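# Bottle upright on bench, shelf level with jars

## Task

Get the bottle standing upright on the bench at a spot away from the rack, and finish with the shelf sitting level on all four of its pins and its jars still upright on top of it.

## Robot and tools

Robot: two seven-joint arms, left_arm and right_arm, each with a two-finger gripper. Calibrated bases in the scene frame: left_arm at (+0.020, +0.280, 0) m, quat_wxyz (+1.000, 0, 0, +0.001); right_arm at (+0.008, -0.385, 0) m, quat_wxyz (+1.000, 0, 0, -0.003). A two-camera stand is fixed to the floor behind the arms.

Frames: the scene frame has its origin at table-top height, halfway between the nominal bases; +x points out over the table, +z up, and left_arm sits toward +y (arm names do not match image left/right). Reported hand positions, quaternions, velocities and move targets use this frame. Motion offsets instead use each Hand target's own gripper axes: fingers point along gripper +z and open/close along gripper y. end_effector_position is the spot between the pads when closed, roughly 2 cm short of the fingertips; closing pushes the tips about 10 mm further along +z, mostly while the pads are still over 40 mm apart. Printed poses may be off by up to a few cm, worse at long reach.

execute_actions(actions, cameras): actions is a list of actions; each action is a table of up to 15 rows, one row per 1/30 s step, and a shorter table repeats its final row to fill 15 steps. Every row is a single list of 14 numbers in [-1, 1] covering both arms: left dx, dy, dz, rx, ry, rz, opening, then right dx, dy, dz, rx, ry, rz, opening. The six pose numbers are an offset, in the gripper's own axes, from the Hand target held when that action began; all rows of one action share that origin, while each new action or call starts from the updated Hand target, so sending the same offset again moves further. Scale: 1.0 equals 0.6 m or 180 degrees; rx, ry, rz form one rotation vector. opening is absolute: +1 fully open (0.084 m), -1 closed. Six zeros re-command the current Hand target; the opening slot is always a real command, so repeat the present value to leave fingers alone. Images come back only with an empty actions list or when cameras names them (["all"], a list of names, or []).

Each step, the commanded pose is clipped to within 70 mm and 16 degrees of the measured gripper pose; Hand target is your last command after that clip. Grippers often stop short; waiting does not fix that, but a further command (even zeros) does, or send the remaining gap as an offset. To release a push or if the gripper was dragged, command the target back past the gripper. Big wrist turns can swing the elbow.

move(target, speed, blend, opening_speed, blocking, cameras): target is one 14-number row laid out as above, or a list of up to 15 such rows; every row is an offset from the same starting Hand targets, not from the previous row. Paths are straight, take the shorter rotation, end together, last 0.5 s minimum and 10 s maximum, and do not avoid obstacles or the other arm. speed: top path speed in m/s, 0.002 to 1, default 0.25 (rotation limited to twice that in rad/s), one value or one per target. blend: corner rounding in m per target; 0 stops at each. opening_speed: rate on the -1..+1 scale per second, 0.2 or more. blocking=false returns after about 0.5 s while motion continues. Faster moves lag, stray and hit harder. The result adds a move: line: done (within 3 mm and 2 degrees), off_target, moving, held, fault, plus limits=paced (pose clipped) or limits=held (steps withheld). Neither done nor off_target tells you about contact.

wait(seconds 0 to 10): let the scene run. stop: brake a running move. zoom_image(camera, region [x0, y0, x1, y1] pixels, at most 504 wide and high) on the latest image of cam_head_left, cam_head_right, cam_high, cam_low, cam_left_wrist or cam_right_wrist (all 672x504). clear_fault(arm): clear a reported torque fault. finished_scene(scene): end the current scene by its number; irreversible, and the goal must hold with the robot idle.

Results: per arm Hand target, end_effector_position, end_effector_quat_wxyz, velocities (omitted when Joint velocities are within noise), Joint positions (final value is opening in metres), grip_measured (same scale as opening), Tool commands, joint torques (whole drive output incl. arm weight, offset and noisy; positive toward larger joint value), and for action calls some per-step positions.

Gripping: keep commanding an opening well below grip_measured to hold; deeper means harder, up to about 24 N per pad for parts up to roughly 6 cm.

Avoid: arm-against-arm contact (a clearance check may hold commands, not always in time; closing on the other gripper's fingers counts); dropping or releasing moving parts; knocking things off the table (fails); fast impacts on fixed or heavy objects; tipping the shelf or jars. Contact torque limits (N m): waist 42.3, shoulder 42.4, upper arm roll 27, elbow 27, forearm roll 16.7, wrist pitch 8.46, wrist roll 8.6; reaching one, or a motor saturated for 1 s, causes a TORQUE FAULT needing clear_fault. Holding loads, stretched arms or pushing at unreachable poses heat motors: MOTOR HOT at 65 °C, brakes at 80 °C for 30 to 60 s. Joint ranges (rad): waist -6.283 to 6.283, shoulder -2.059 to 2.094, upper arm roll -6.283 to 6.283, elbow -0.192 to 3.927 (straight 2.742), forearm roll -6.283 to 6.283, wrist pitch -1.693 to 3.142, wrist roll -6.283 to 6.283.

Each tool is called as name(argument=value, ...) on one line, values as JSON.

## Session

execute_actions(actions=[])

Scene clock: 0.00 s.
left_arm: end_effector_position=(+0.7527, +0.4040, +0.1514) grip_measured=+1.00 end_effector_quat_wxyz=(-0.204, +0.891, +0.048, +0.402) | right_arm: end_effector_position=(+0.6842, -0.1704, +0.3759) grip_measured=+1.00 end_effector_quat_wxyz=(-0.316, +0.848, +0.314, +0.289)
Joint positions: left_arm=[-0.322 0.759 0.666 1.496 1.026 -0.023 -1.151 0.084] | right_arm=[0.127 0.482 -0.027 1.892 0.891 1.099 -0.907 0.084]
Joint velocities: within noise
Joint torques (N m): no reading
Hand target: left_arm +0.7527, +0.4040, +0.1514; -0.204, +0.891, +0.048, +0.402 | right_arm +0.6842, -0.1704, +0.3759; -0.316, +0.848, +0.314, +0.289
Tool commands: left_gripper/opening=+1.0 right_gripper/opening=+1.0

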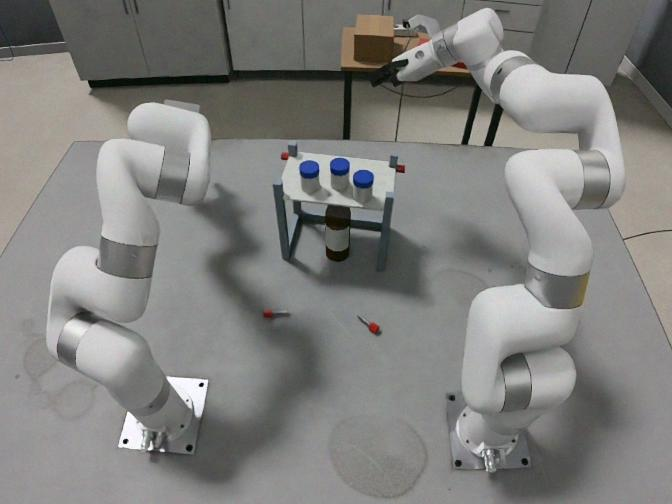

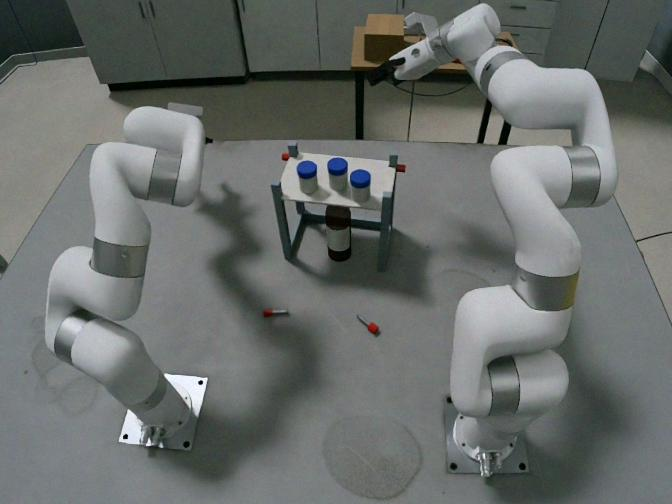

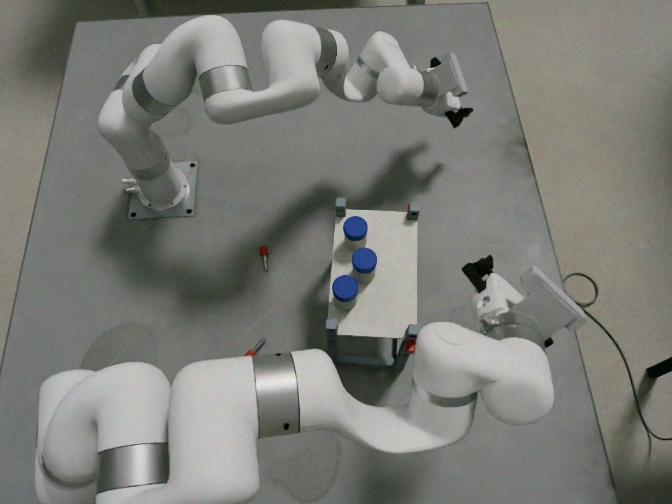

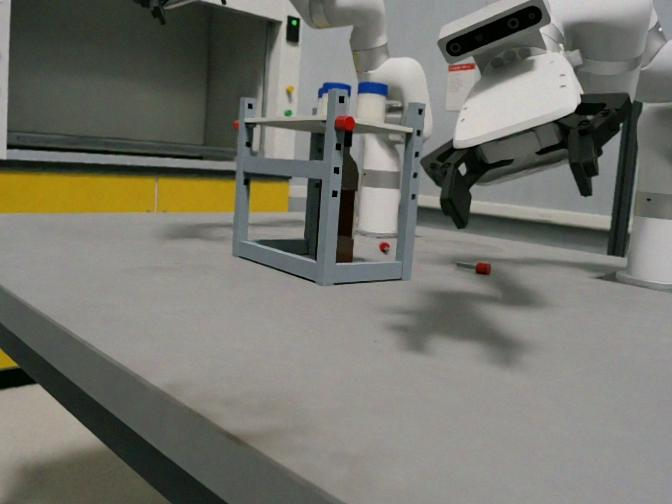

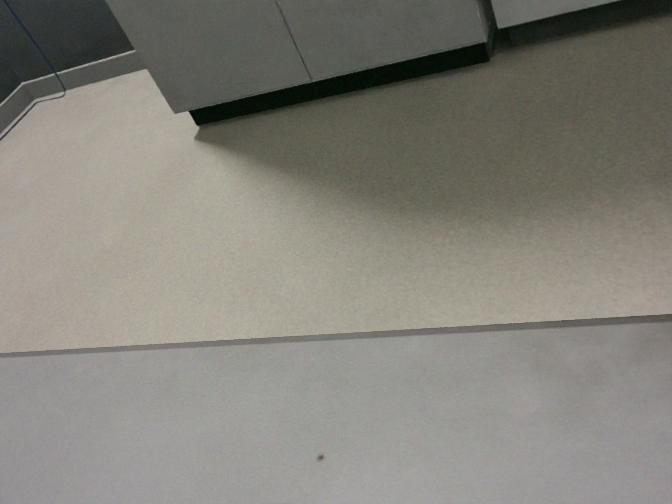

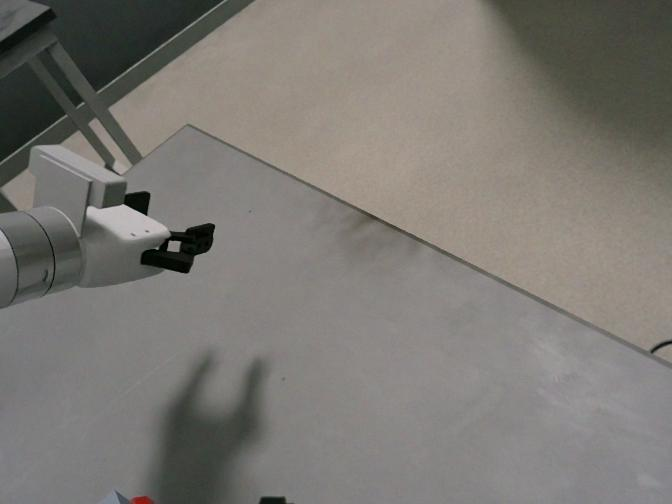

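zoom_image(camera="cam_head_left", region=[240, 130, 430, 350])

zoom_image(camera="cam_low", region=[210, 70, 510, 300])

zoom_image(camera="cam_high", region=[230, 180, 450, 380])

zoom_image(camera="cam_head_right", region=[240, 130, 430, 350])

Scaled by 2.291 from the camera's 672x504 image, which has a finer 960x720 frame.

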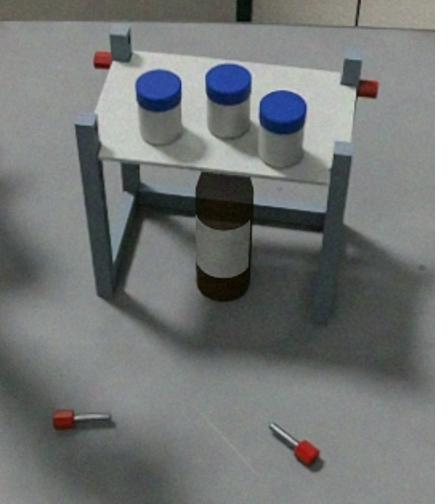

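Scaled by 1.680 from the camera's 672x504 image, which has a finer 960x720 frame.

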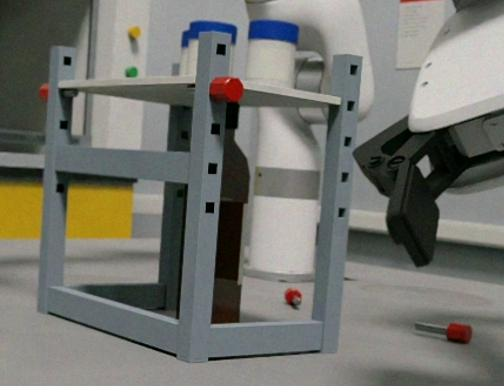

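Scaled by 2.291 from the camera's 672x504 image, which has a finer 960x720 frame.

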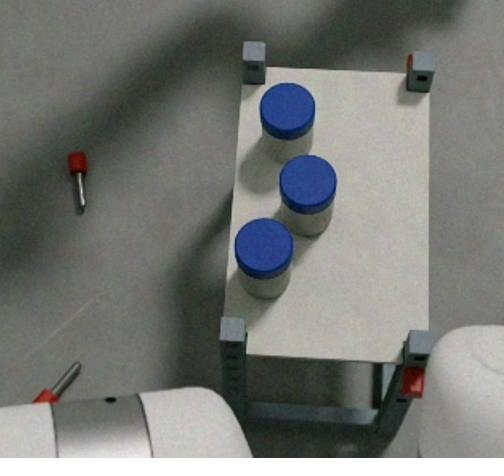

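Scaled by 2.291 from the camera's 672x504 image, which has a finer 960x720 frame.

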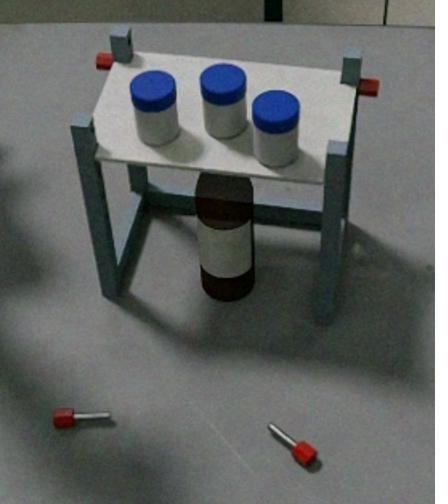

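move(target=[[-0.03,0.0,-0.15,0,0,0,1,0.092,-0.047,-0.085,0,0,0,1],[-0.115,0.002,-0.845,-0.135,-0.266,0.032,1,-0.345,-0.311,-0.396,-0.212,-0.194,0.211,1]], blend=[0.04,0], speed=0.3, cameras=["all"])

Scene clock: 109.43 s.
left_arm: end_effector_position=(+0.3536, +0.2041, +0.4014) grip_measured=+1.00 end_effector_quat_wxyz=(+0.000, +1.000, +0.000, -0.001) | right_arm: end_effector_position=(+0.3499, -0.3002, +0.4503) grip_measured=+1.00 end_effector_quat_wxyz=(+0.000, +1.000, -0.001, -0.001)
Joint positions: left_arm=[-0.805 -0.47 0.409 1.215 0.18 1.651 -0.421 0.084] | right_arm=[0.248 -0.331 0.002 1.43 0 1.762 0.245 0.084]
Joint torques (N m): left_arm=[-2.01 -5.44 -4.35 12.72 -0.35 -0.78 -0.73] | right_arm=[-1.37 -7.97 0.95 15.42 -1.09 -1.05 0.97]
Hand target: left_arm +0.3536, +0.2041, +0.4014; +0.000, +1.000, +0.000, -0.001 | right_arm +0.3499, -0.3002, +0.4503; +0.000, +1.000, -0.001, -0.001
Off the commanded pose: left_arm 0.000 m, 0 deg | right_arm 0.000 m, 0 deg.
move: done

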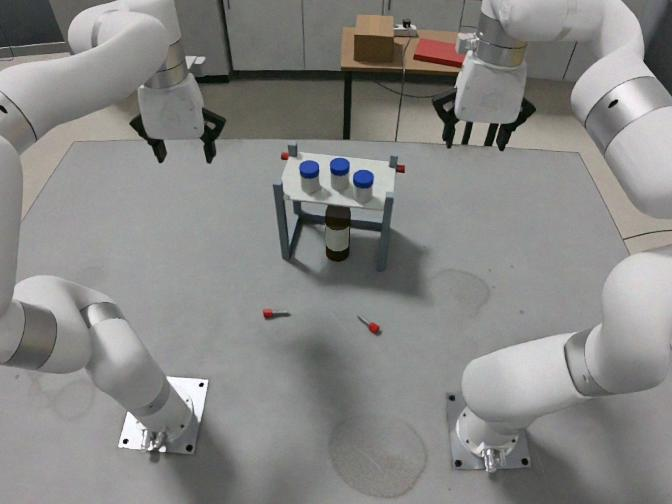

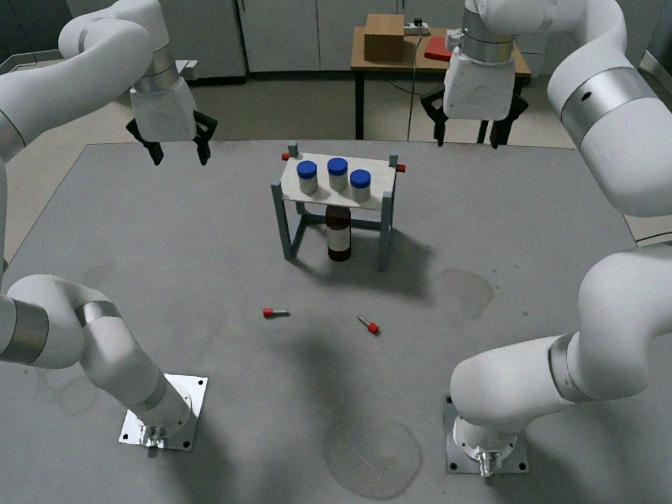

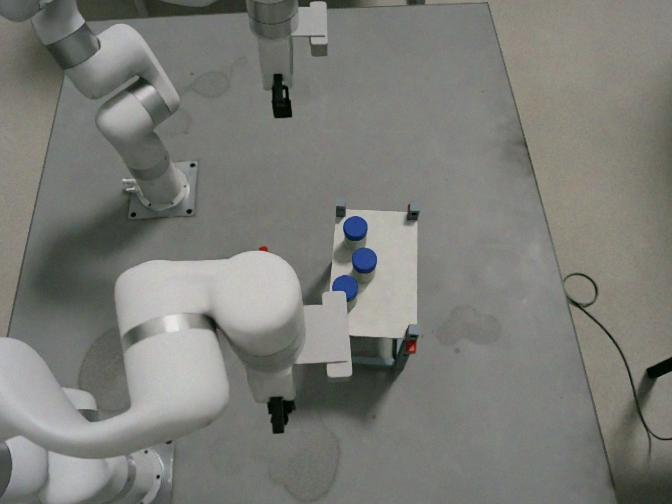

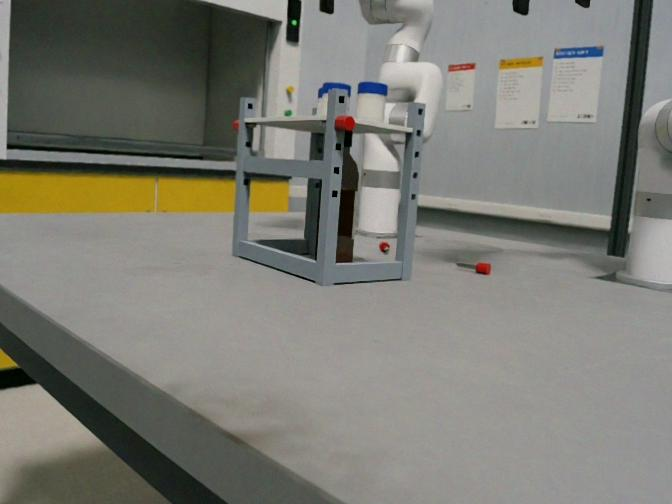

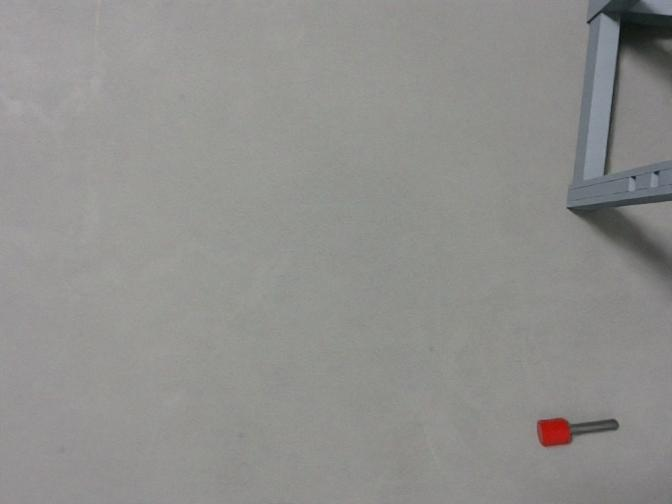

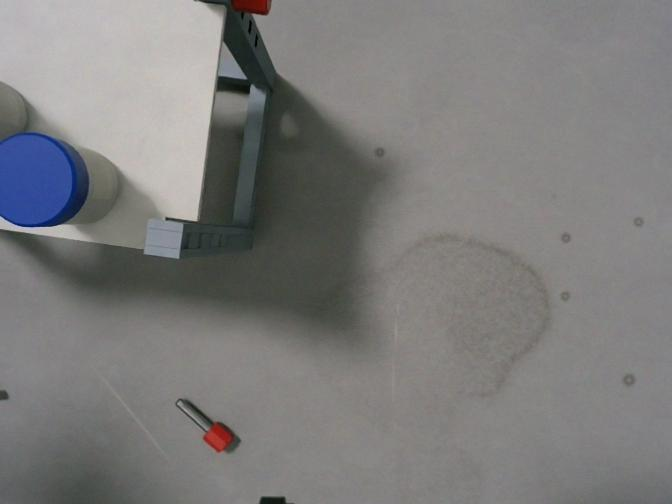

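move(target=[-0.14,0.29,0.167,0,0,0,1,-0.133,-0.133,0.25,0,0,0,1], cameras=["cam_left_wrist","cam_right_wrist","cam_head_left"])

Scene clock: 140.87 s.
left_arm: end_effector_position=(+0.2694, +0.0300, +0.3015) grip_measured=+1.00 end_effector_quat_wxyz=(+0.000, +1.000, +0.000, -0.001) | right_arm: end_effector_position=(+0.2701, -0.2204, +0.3004) grip_measured=+1.00 end_effector_quat_wxyz=(+0.000, +1.000, -0.001, -0.001)
Joint positions: left_arm=[-0.939 -0.431 0.124 0.915 0.051 1.344 -0.837 0.084] | right_arm=[0.337 -0.594 0.175 0.799 0.099 1.388 0.46 0.084]
Joint torques (N m): left_arm=[-1.82 -8.47 -1.64 13.34 -0.34 -2.61 -0.61] | right_arm=[1.01 -4.79 -0.18 16.64 0.69 -3.84 0.93]
Hand target: left_arm +0.2694, +0.0300, +0.3015; +0.000, +1.000, +0.000, -0.001 | right_arm +0.2701, -0.2204, +0.3004; +0.000, +1.000, -0.001, -0.001
Off the commanded pose: left_arm 0.000 m, 0 deg | right_arm 0.000 m, 0 deg.
move: done
Images, in order (width x height): cam_head_left 672x504, cam_left_wrist 672x504, cam_right_wrist 672x504.

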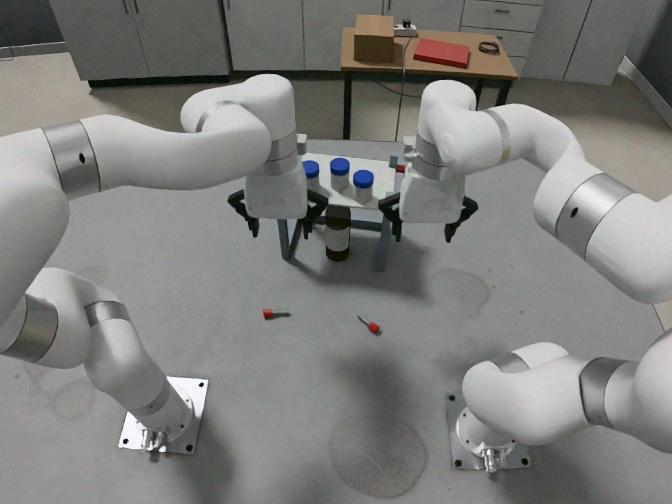

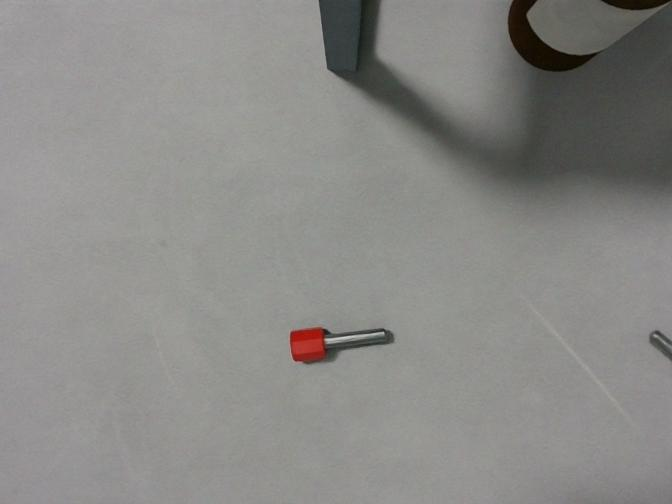

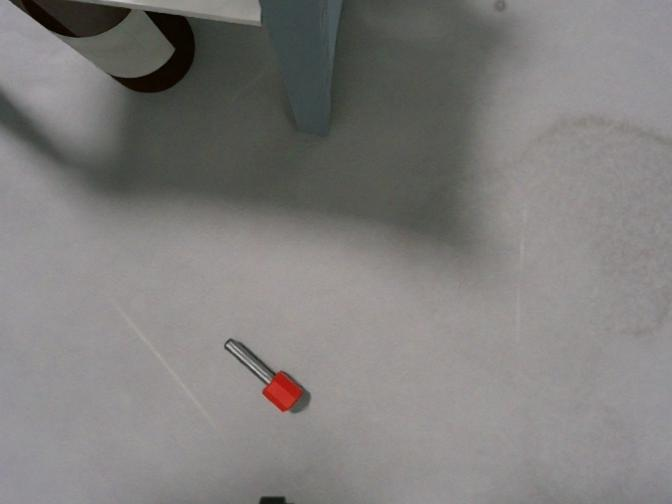

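move(target=[0,0,0.2,0,0,0,1,0,0,0.2,0,0,0,1], cameras=["cam_left_wrist","cam_right_wrist","cam_high"])

Scene clock: 169.60 s.
left_arm: end_effector_position=(+0.2692, +0.0299, +0.1815) grip_measured=+1.00 end_effector_quat_wxyz=(+0.000, +1.000, +0.000, -0.001) | right_arm: end_effector_position=(+0.2699, -0.2205, +0.1804) grip_measured=+1.00 end_effector_quat_wxyz=(+0.000, +1.000, -0.001, -0.001)
Joint positions: left_arm=[-0.936 -0.349 0.141 0.632 0.056 0.979 -0.834 0.084] | right_arm=[0.345 -0.524 0.21 0.5 0.123 1.019 0.459 0.084]
Joint torques (N m): left_arm=[-2.04 -9.97 0.3 11.27 -0.35 -2.61 0.11] | right_arm=[-0.82 -4.58 -0.11 16.17 -0.74 -3.59 0.42]
Hand target: left_arm +0.2692, +0.0299, +0.1815; +0.000, +1.000, +0.000, -0.001 | right_arm +0.2699, -0.2205, +0.1804; +0.000, +1.000, -0.001, -0.001
Off the commanded pose: left_arm 0.000 m, 0 deg | right_arm 0.000 m, 0 deg.
move: done
Images, in order (width x height): cam_high 672x504, cam_left_wrist 672x504, cam_right_wrist 672x504.

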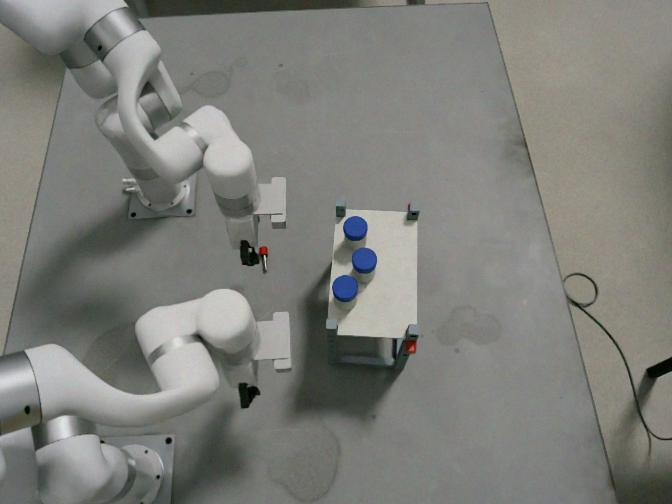

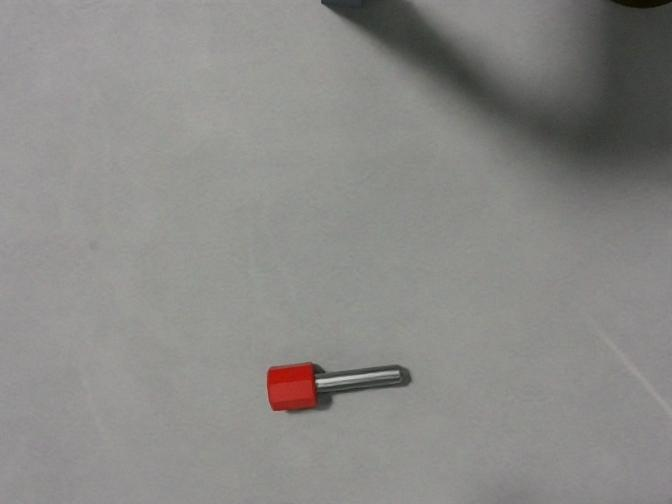

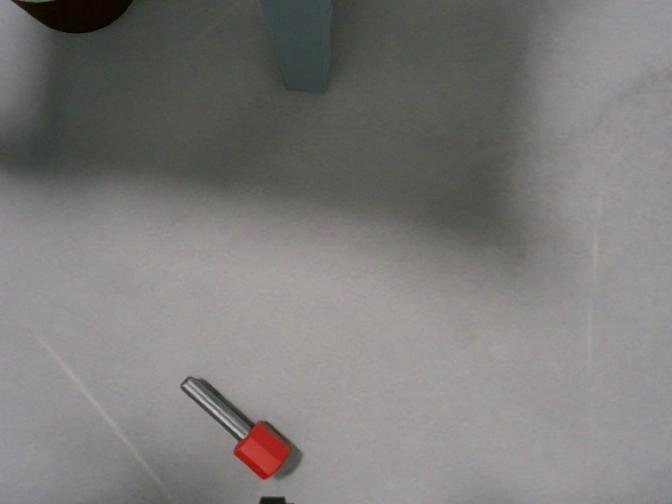

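move(target=[0.005,-0.045,0.136,-0.1623,0.1803,0.4461,1,-0.045,-0.0575,0.134,0.0926,0.2089,-0.2543,1], speed=0.3, cameras=["cam_head_left","cam_high","cam_left_wrist","cam_right_wrist"])

Scene clock: 284.70 s.
left_arm: end_effector_position=(+0.2708, +0.0516, +0.1164) grip_measured=+1.00 end_effector_quat_wxyz=(+0.177, +0.812, -0.516, +0.210) | right_arm: end_effector_position=(+0.2460, -0.1899, +0.1092) grip_measured=+1.00 end_effector_quat_wxyz=(-0.124, +0.889, +0.340, +0.279)
Joint positions: left_arm=[-1.23 -0.613 0.818 0.099 0.181 0.156 0.536 0.084] | right_arm=[0.825 -0.645 -0.119 -0.134 0.213 -0.115 -0.249 0.084]
Joint torques (N m): left_arm=[2.36 -0.7 -5.05 10.01 0.88 -0.94 -0.63] | right_arm=[0.77 -0.79 0.37 13.09 -0.56 -5.11 -0.78]
Hand target: left_arm +0.2708, +0.0516, +0.1164; +0.177, +0.812, -0.516, +0.210 (not the last commanded pose) | right_arm +0.2460, -0.1899, +0.1092; -0.124, +0.889, +0.340, +0.279 (not the last commanded pose)
Off the commanded pose: left_arm 0.017 m, 20 deg | right_arm 0.010 m, 7 deg.
move: held (left_arm; a check stopped the path), off_target (right_arm; braked when a check withheld steps of left_arm); limits=held
pose unreachable (left arm): on one or more control steps of this call, first in action 0 (counted from 0), this arm could not follow its commanded pose, so it was not sent that pose on those steps. It may still have moved: this result reports where it is.
cause: moving toward the commanded pose would bring two parts of the arm too close to each other (joints 3 (upper arm roll) to 5 (forearm roll) lie between them).
Images, in order (width x height): cam_head_left 672x504, cam_high 672x504, cam_left_wrist 672x504, cam_right_wrist 672x504.

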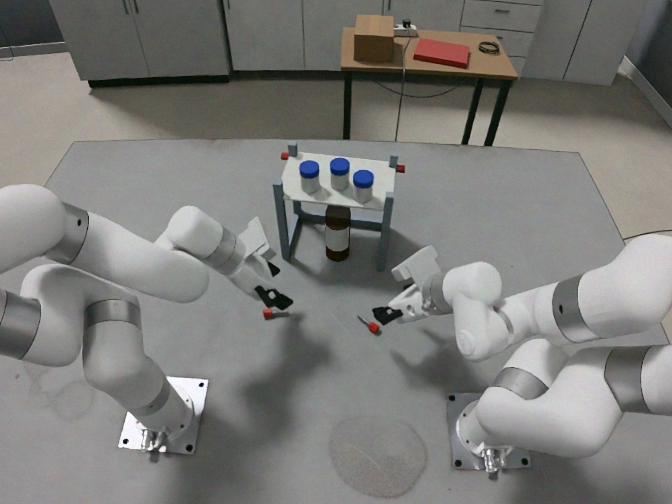

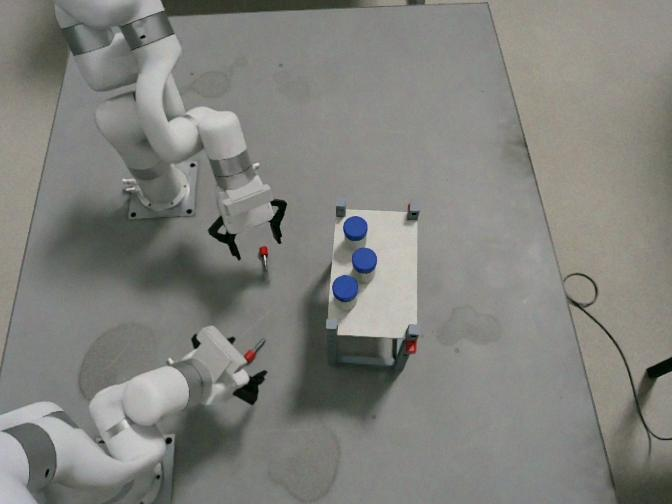

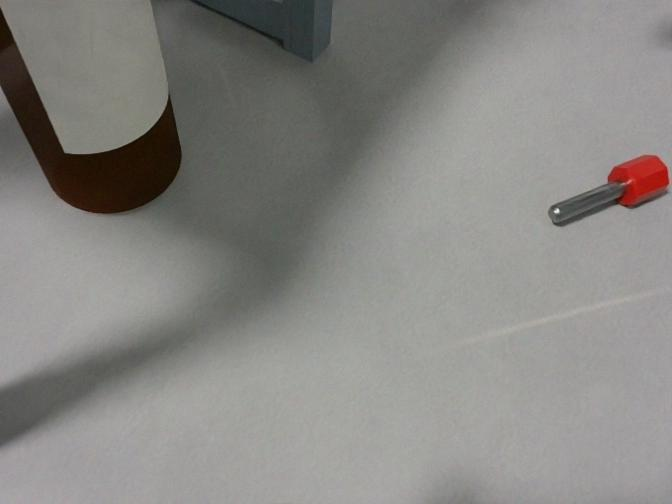

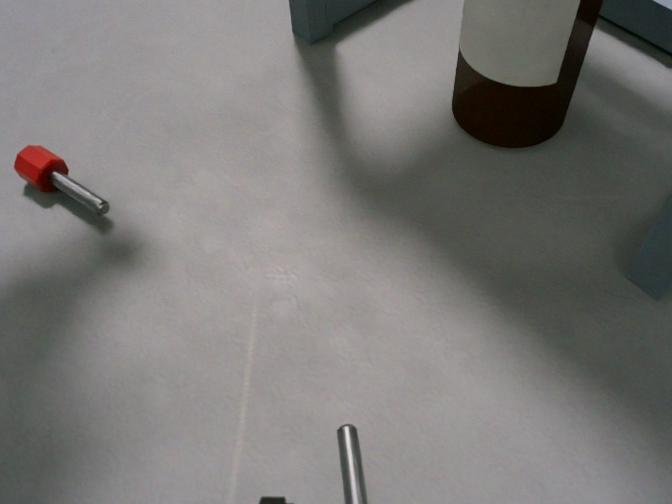

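move(target=[-0.056,-0.0265,-0.0045,-0.0217,-0.0787,0.1003,1,0.0217,-0.0435,0.015,0.0053,-0.0867,-0.0311,1], speed=0.3, cameras=["cam_head_left","cam_head_right","cam_high","cam_left_wrist","cam_right_wrist"])

Scene clock: 420.80 s.
left_arm: end_effector_position=(+0.2721, +0.0850, +0.1000) grip_measured=+1.00 end_effector_quat_wxyz=(+0.105, +0.734, -0.661, +0.116) | right_arm: end_effector_position=(+0.2401, -0.1600, +0.1102) grip_measured=+1.00 end_effector_quat_wxyz=(-0.070, +0.900, +0.399, +0.159)
Joint positions: left_arm=[-1.227 -0.563 0.826 0.229 0.302 0.479 0.76 0.084] | right_arm=[0.739 -0.532 0.06 0.121 0.15 0.306 -0.179 0.084]
Joint torques (N m): left_arm=[-2.17 -1.5 -3.75 10.36 -0.39 -0.9 0.43] | right_arm=[-1.32 -2.85 0.45 16.63 -1.14 -1.58 0.86]
Hand target: left_arm +0.2721, +0.0850, +0.1000; +0.105, +0.734, -0.661, +0.116 | right_arm +0.2401, -0.1600, +0.1102; -0.070, +0.900, +0.399, +0.159
Off the commanded pose: left_arm 0.000 m, 0 deg | right_arm 0.000 m, 0 deg.
move: done
Images, in order (width x height): cam_head_left 672x504, cam_head_right 672x504, cam_high 672x504, cam_left_wrist 672x504, cam_right_wrist 672x504.

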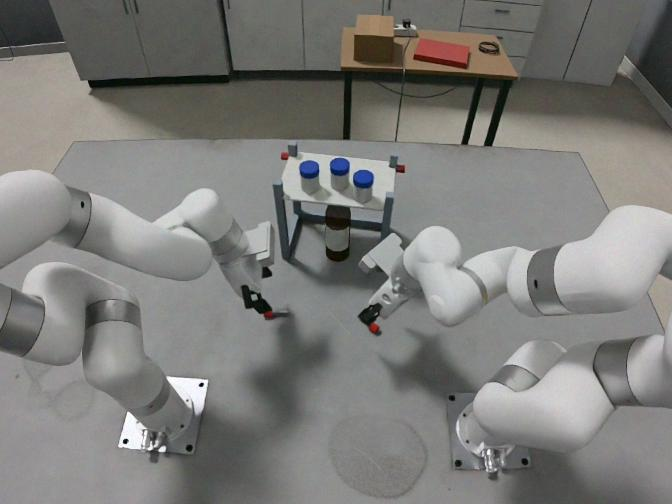

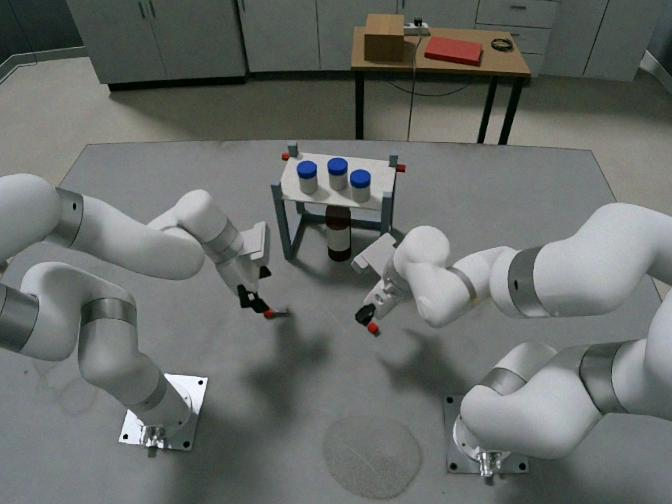

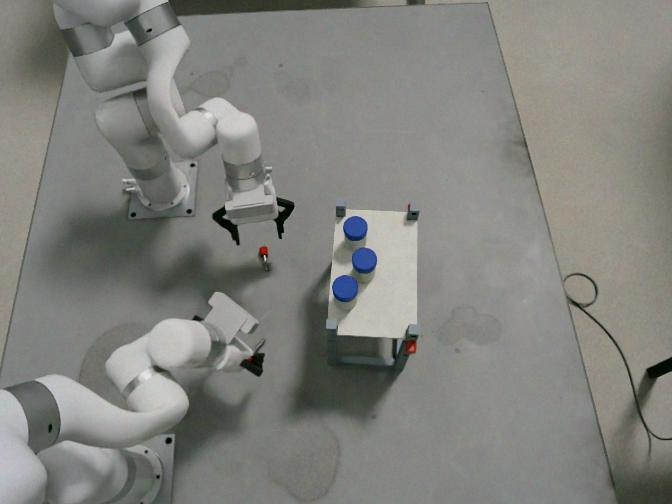

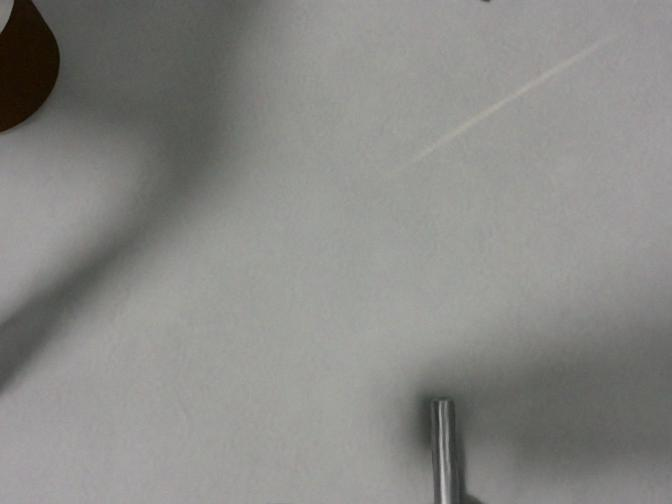

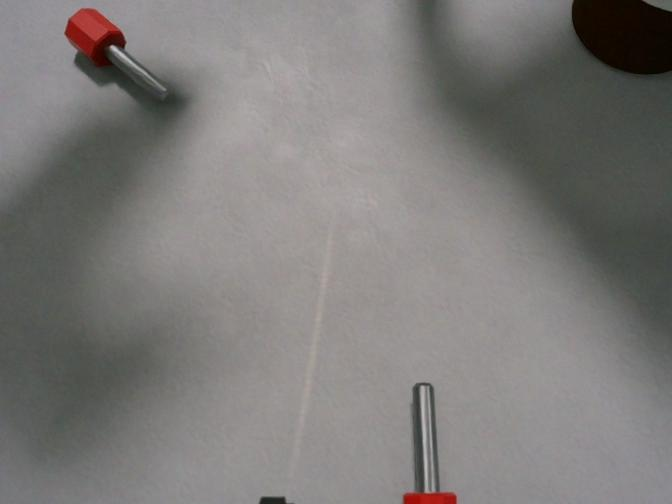

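move(target=[-0.0408,-0.0022,0.0831,0,0,0,0.2,-0.0327,-0.0080,0.1035,0,0,0,0.2], speed=0.2, cameras=["cam_head_left","cam_high","cam_low","cam_left_wrist","cam_right_wrist"])

zoom_image(camera="cam_head_left", region=[220, 240, 420, 370])

zoom_image(camera="cam_high", region=[190, 190, 330, 400])

zoom_image(camera="cam_low", region=[360, 200, 520, 300])

Scene clock: 470.93 s.
left_arm: end_effector_position=(+0.2726, +0.0930, +0.0450) grip_measured=+0.19 end_effector_quat_wxyz=(+0.105, +0.734, -0.661, +0.116) | right_arm: end_effector_position=(+0.2384, -0.1547, +0.0452) grip_measured=+0.19 end_effector_quat_wxyz=(-0.069, +0.901, +0.399, +0.159)
Joint positions: left_arm=[-1.45 -0.35 1.074 0.184 0.144 0.208 0.949 0.052] | right_arm=[0.919 -0.171 -0.068 0.105 0.233 -0.074 -0.225 0.052]
Joint torques (N m): left_arm=[-1.91 -5.3 -2.7 8.59 -0.39 -2.88 0.39] | right_arm=[1.31 -5.48 -0.26 9.98 0.6 -4.64 -0.81]
Hand target: left_arm +0.2726, +0.0930, +0.0450; +0.105, +0.734, -0.661, +0.116 | right_arm +0.2384, -0.1547, +0.0451; -0.070, +0.900, +0.399, +0.159
Off the commanded pose: left_arm 0.000 m, 0 deg | right_arm 0.000 m, 0 deg.
move: done
Images, in order (width x height): cam_head_left 672x504, cam_high 672x504, cam_low 672x504, cam_left_wrist 672x504, cam_right_wrist 672x504.

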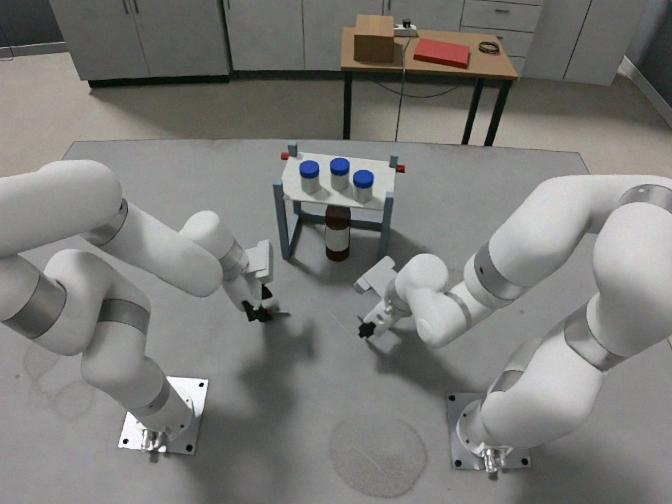

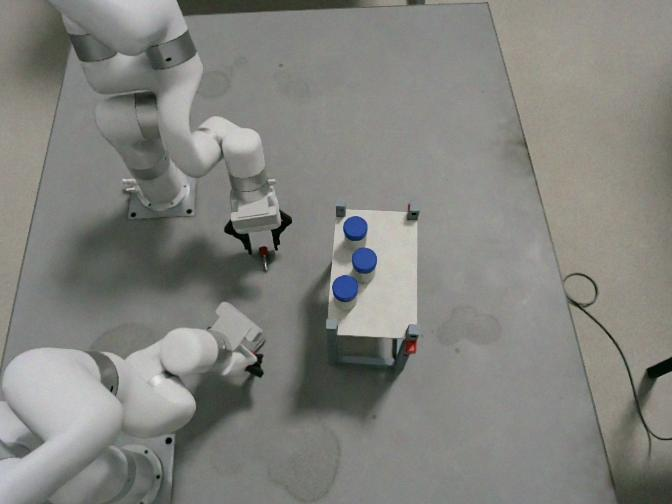

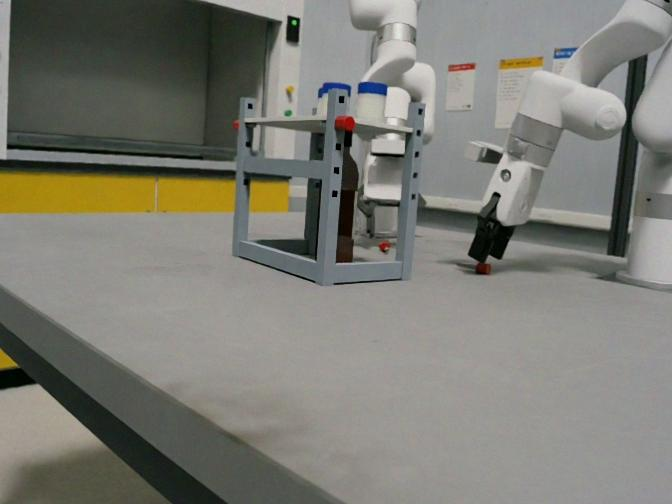

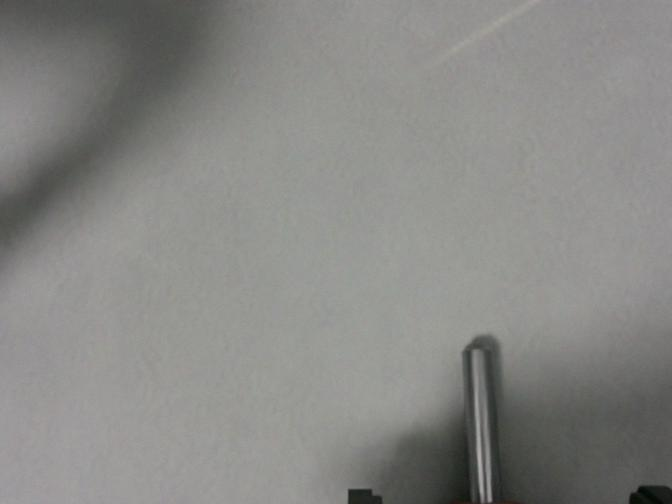

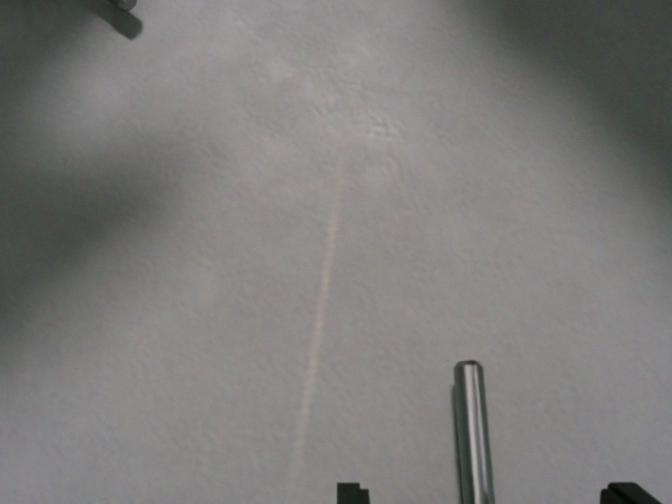

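Scaled by 2.520 from the camera's 672x504 image, which has a finer 960x720 frame.

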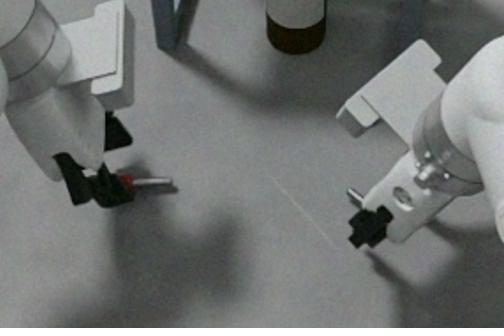

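Scaled by 2.400 from the camera's 672x504 image, which has a finer 960x720 frame.

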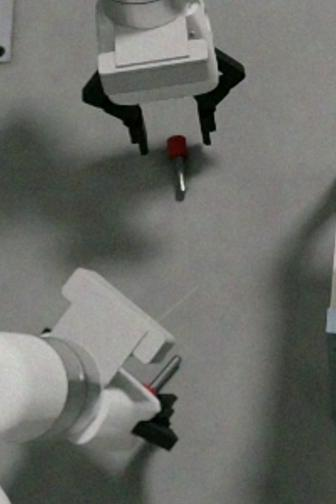

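Scaled by 3.150 from the camera's 672x504 image, which has a finer 960x720 frame.

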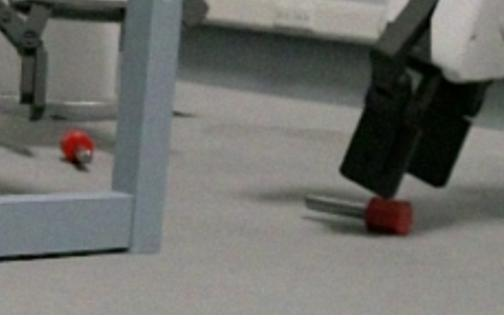

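move(target=[[-0.0103,0,0.0317,0,0,0,0.2,-0.0114,-0.0027,0.0313,0,0,0,0.2],[-0.0103,0,0.0317,0,0,0,-0.8,-0.0114,-0.0027,0.0313,0,0,0,-0.8]], speed=0.08, opening_speed=1.5, cameras=["cam_left_wrist","cam_right_wrist","cam_low"])

Scene clock: 499.97 s.
left_arm: end_effector_position=(+0.2726, +0.0930, +0.0250) grip_measured=-0.60 end_effector_quat_wxyz=(+0.105, +0.734, -0.661, +0.116) | right_arm: end_effector_position=(+0.2372, -0.1537, +0.0252) grip_measured=-0.60 end_effector_quat_wxyz=(-0.070, +0.900, +0.399, +0.159)
Joint positions: left_arm=[-1.711 -0.283 1.298 0.184 -0.009 0.106 1.074 0.018] | right_arm=[1.089 -0.048 -0.323 0.109 -0.053 -0.194 -0.023 0.018]
Joint torques (N m): left_arm=[-1.74 -2.48 -2.66 5.56 -0.23 -0.92 0.2] | right_arm=[1.08 -1.77 -1.05 5.43 -0.28 0.15 0.62]
Hand target: left_arm +0.2726, +0.0930, +0.0250; +0.105, +0.734, -0.661, +0.116 | right_arm +0.2372, -0.1537, +0.0251; -0.070, +0.900, +0.399, +0.159
Off the commanded pose: left_arm 0.000 m, 0 deg | right_arm 0.000 m, 0 deg.
move: done
Images, in order (width x height): cam_low 672x504, cam_left_wrist 672x504, cam_right_wrist 672x504.

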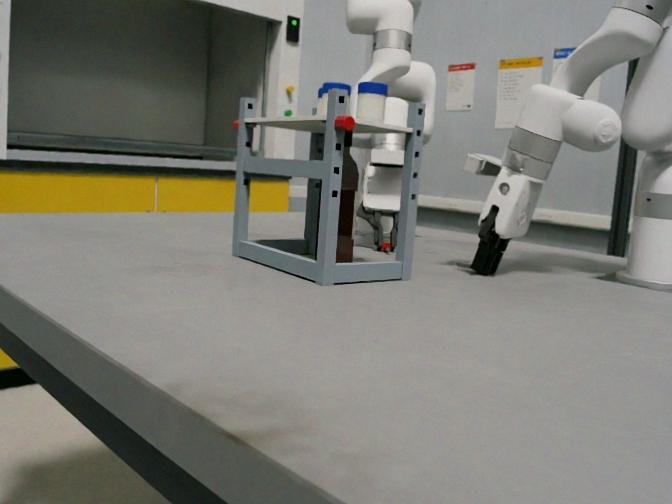

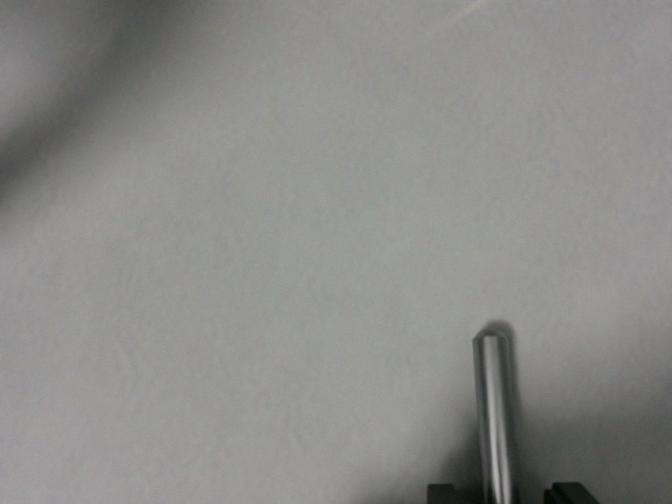

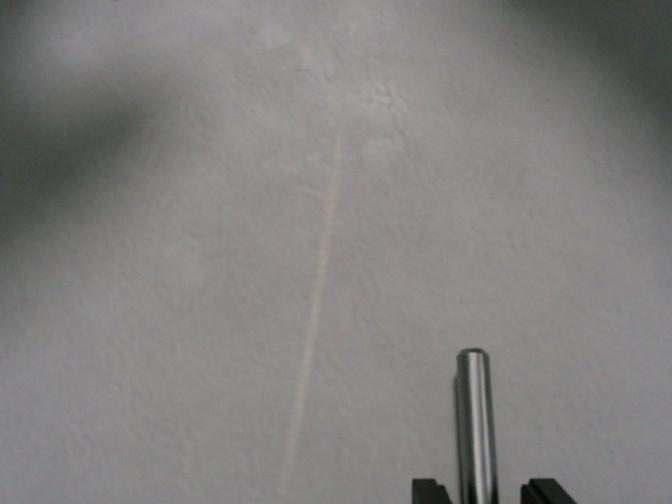

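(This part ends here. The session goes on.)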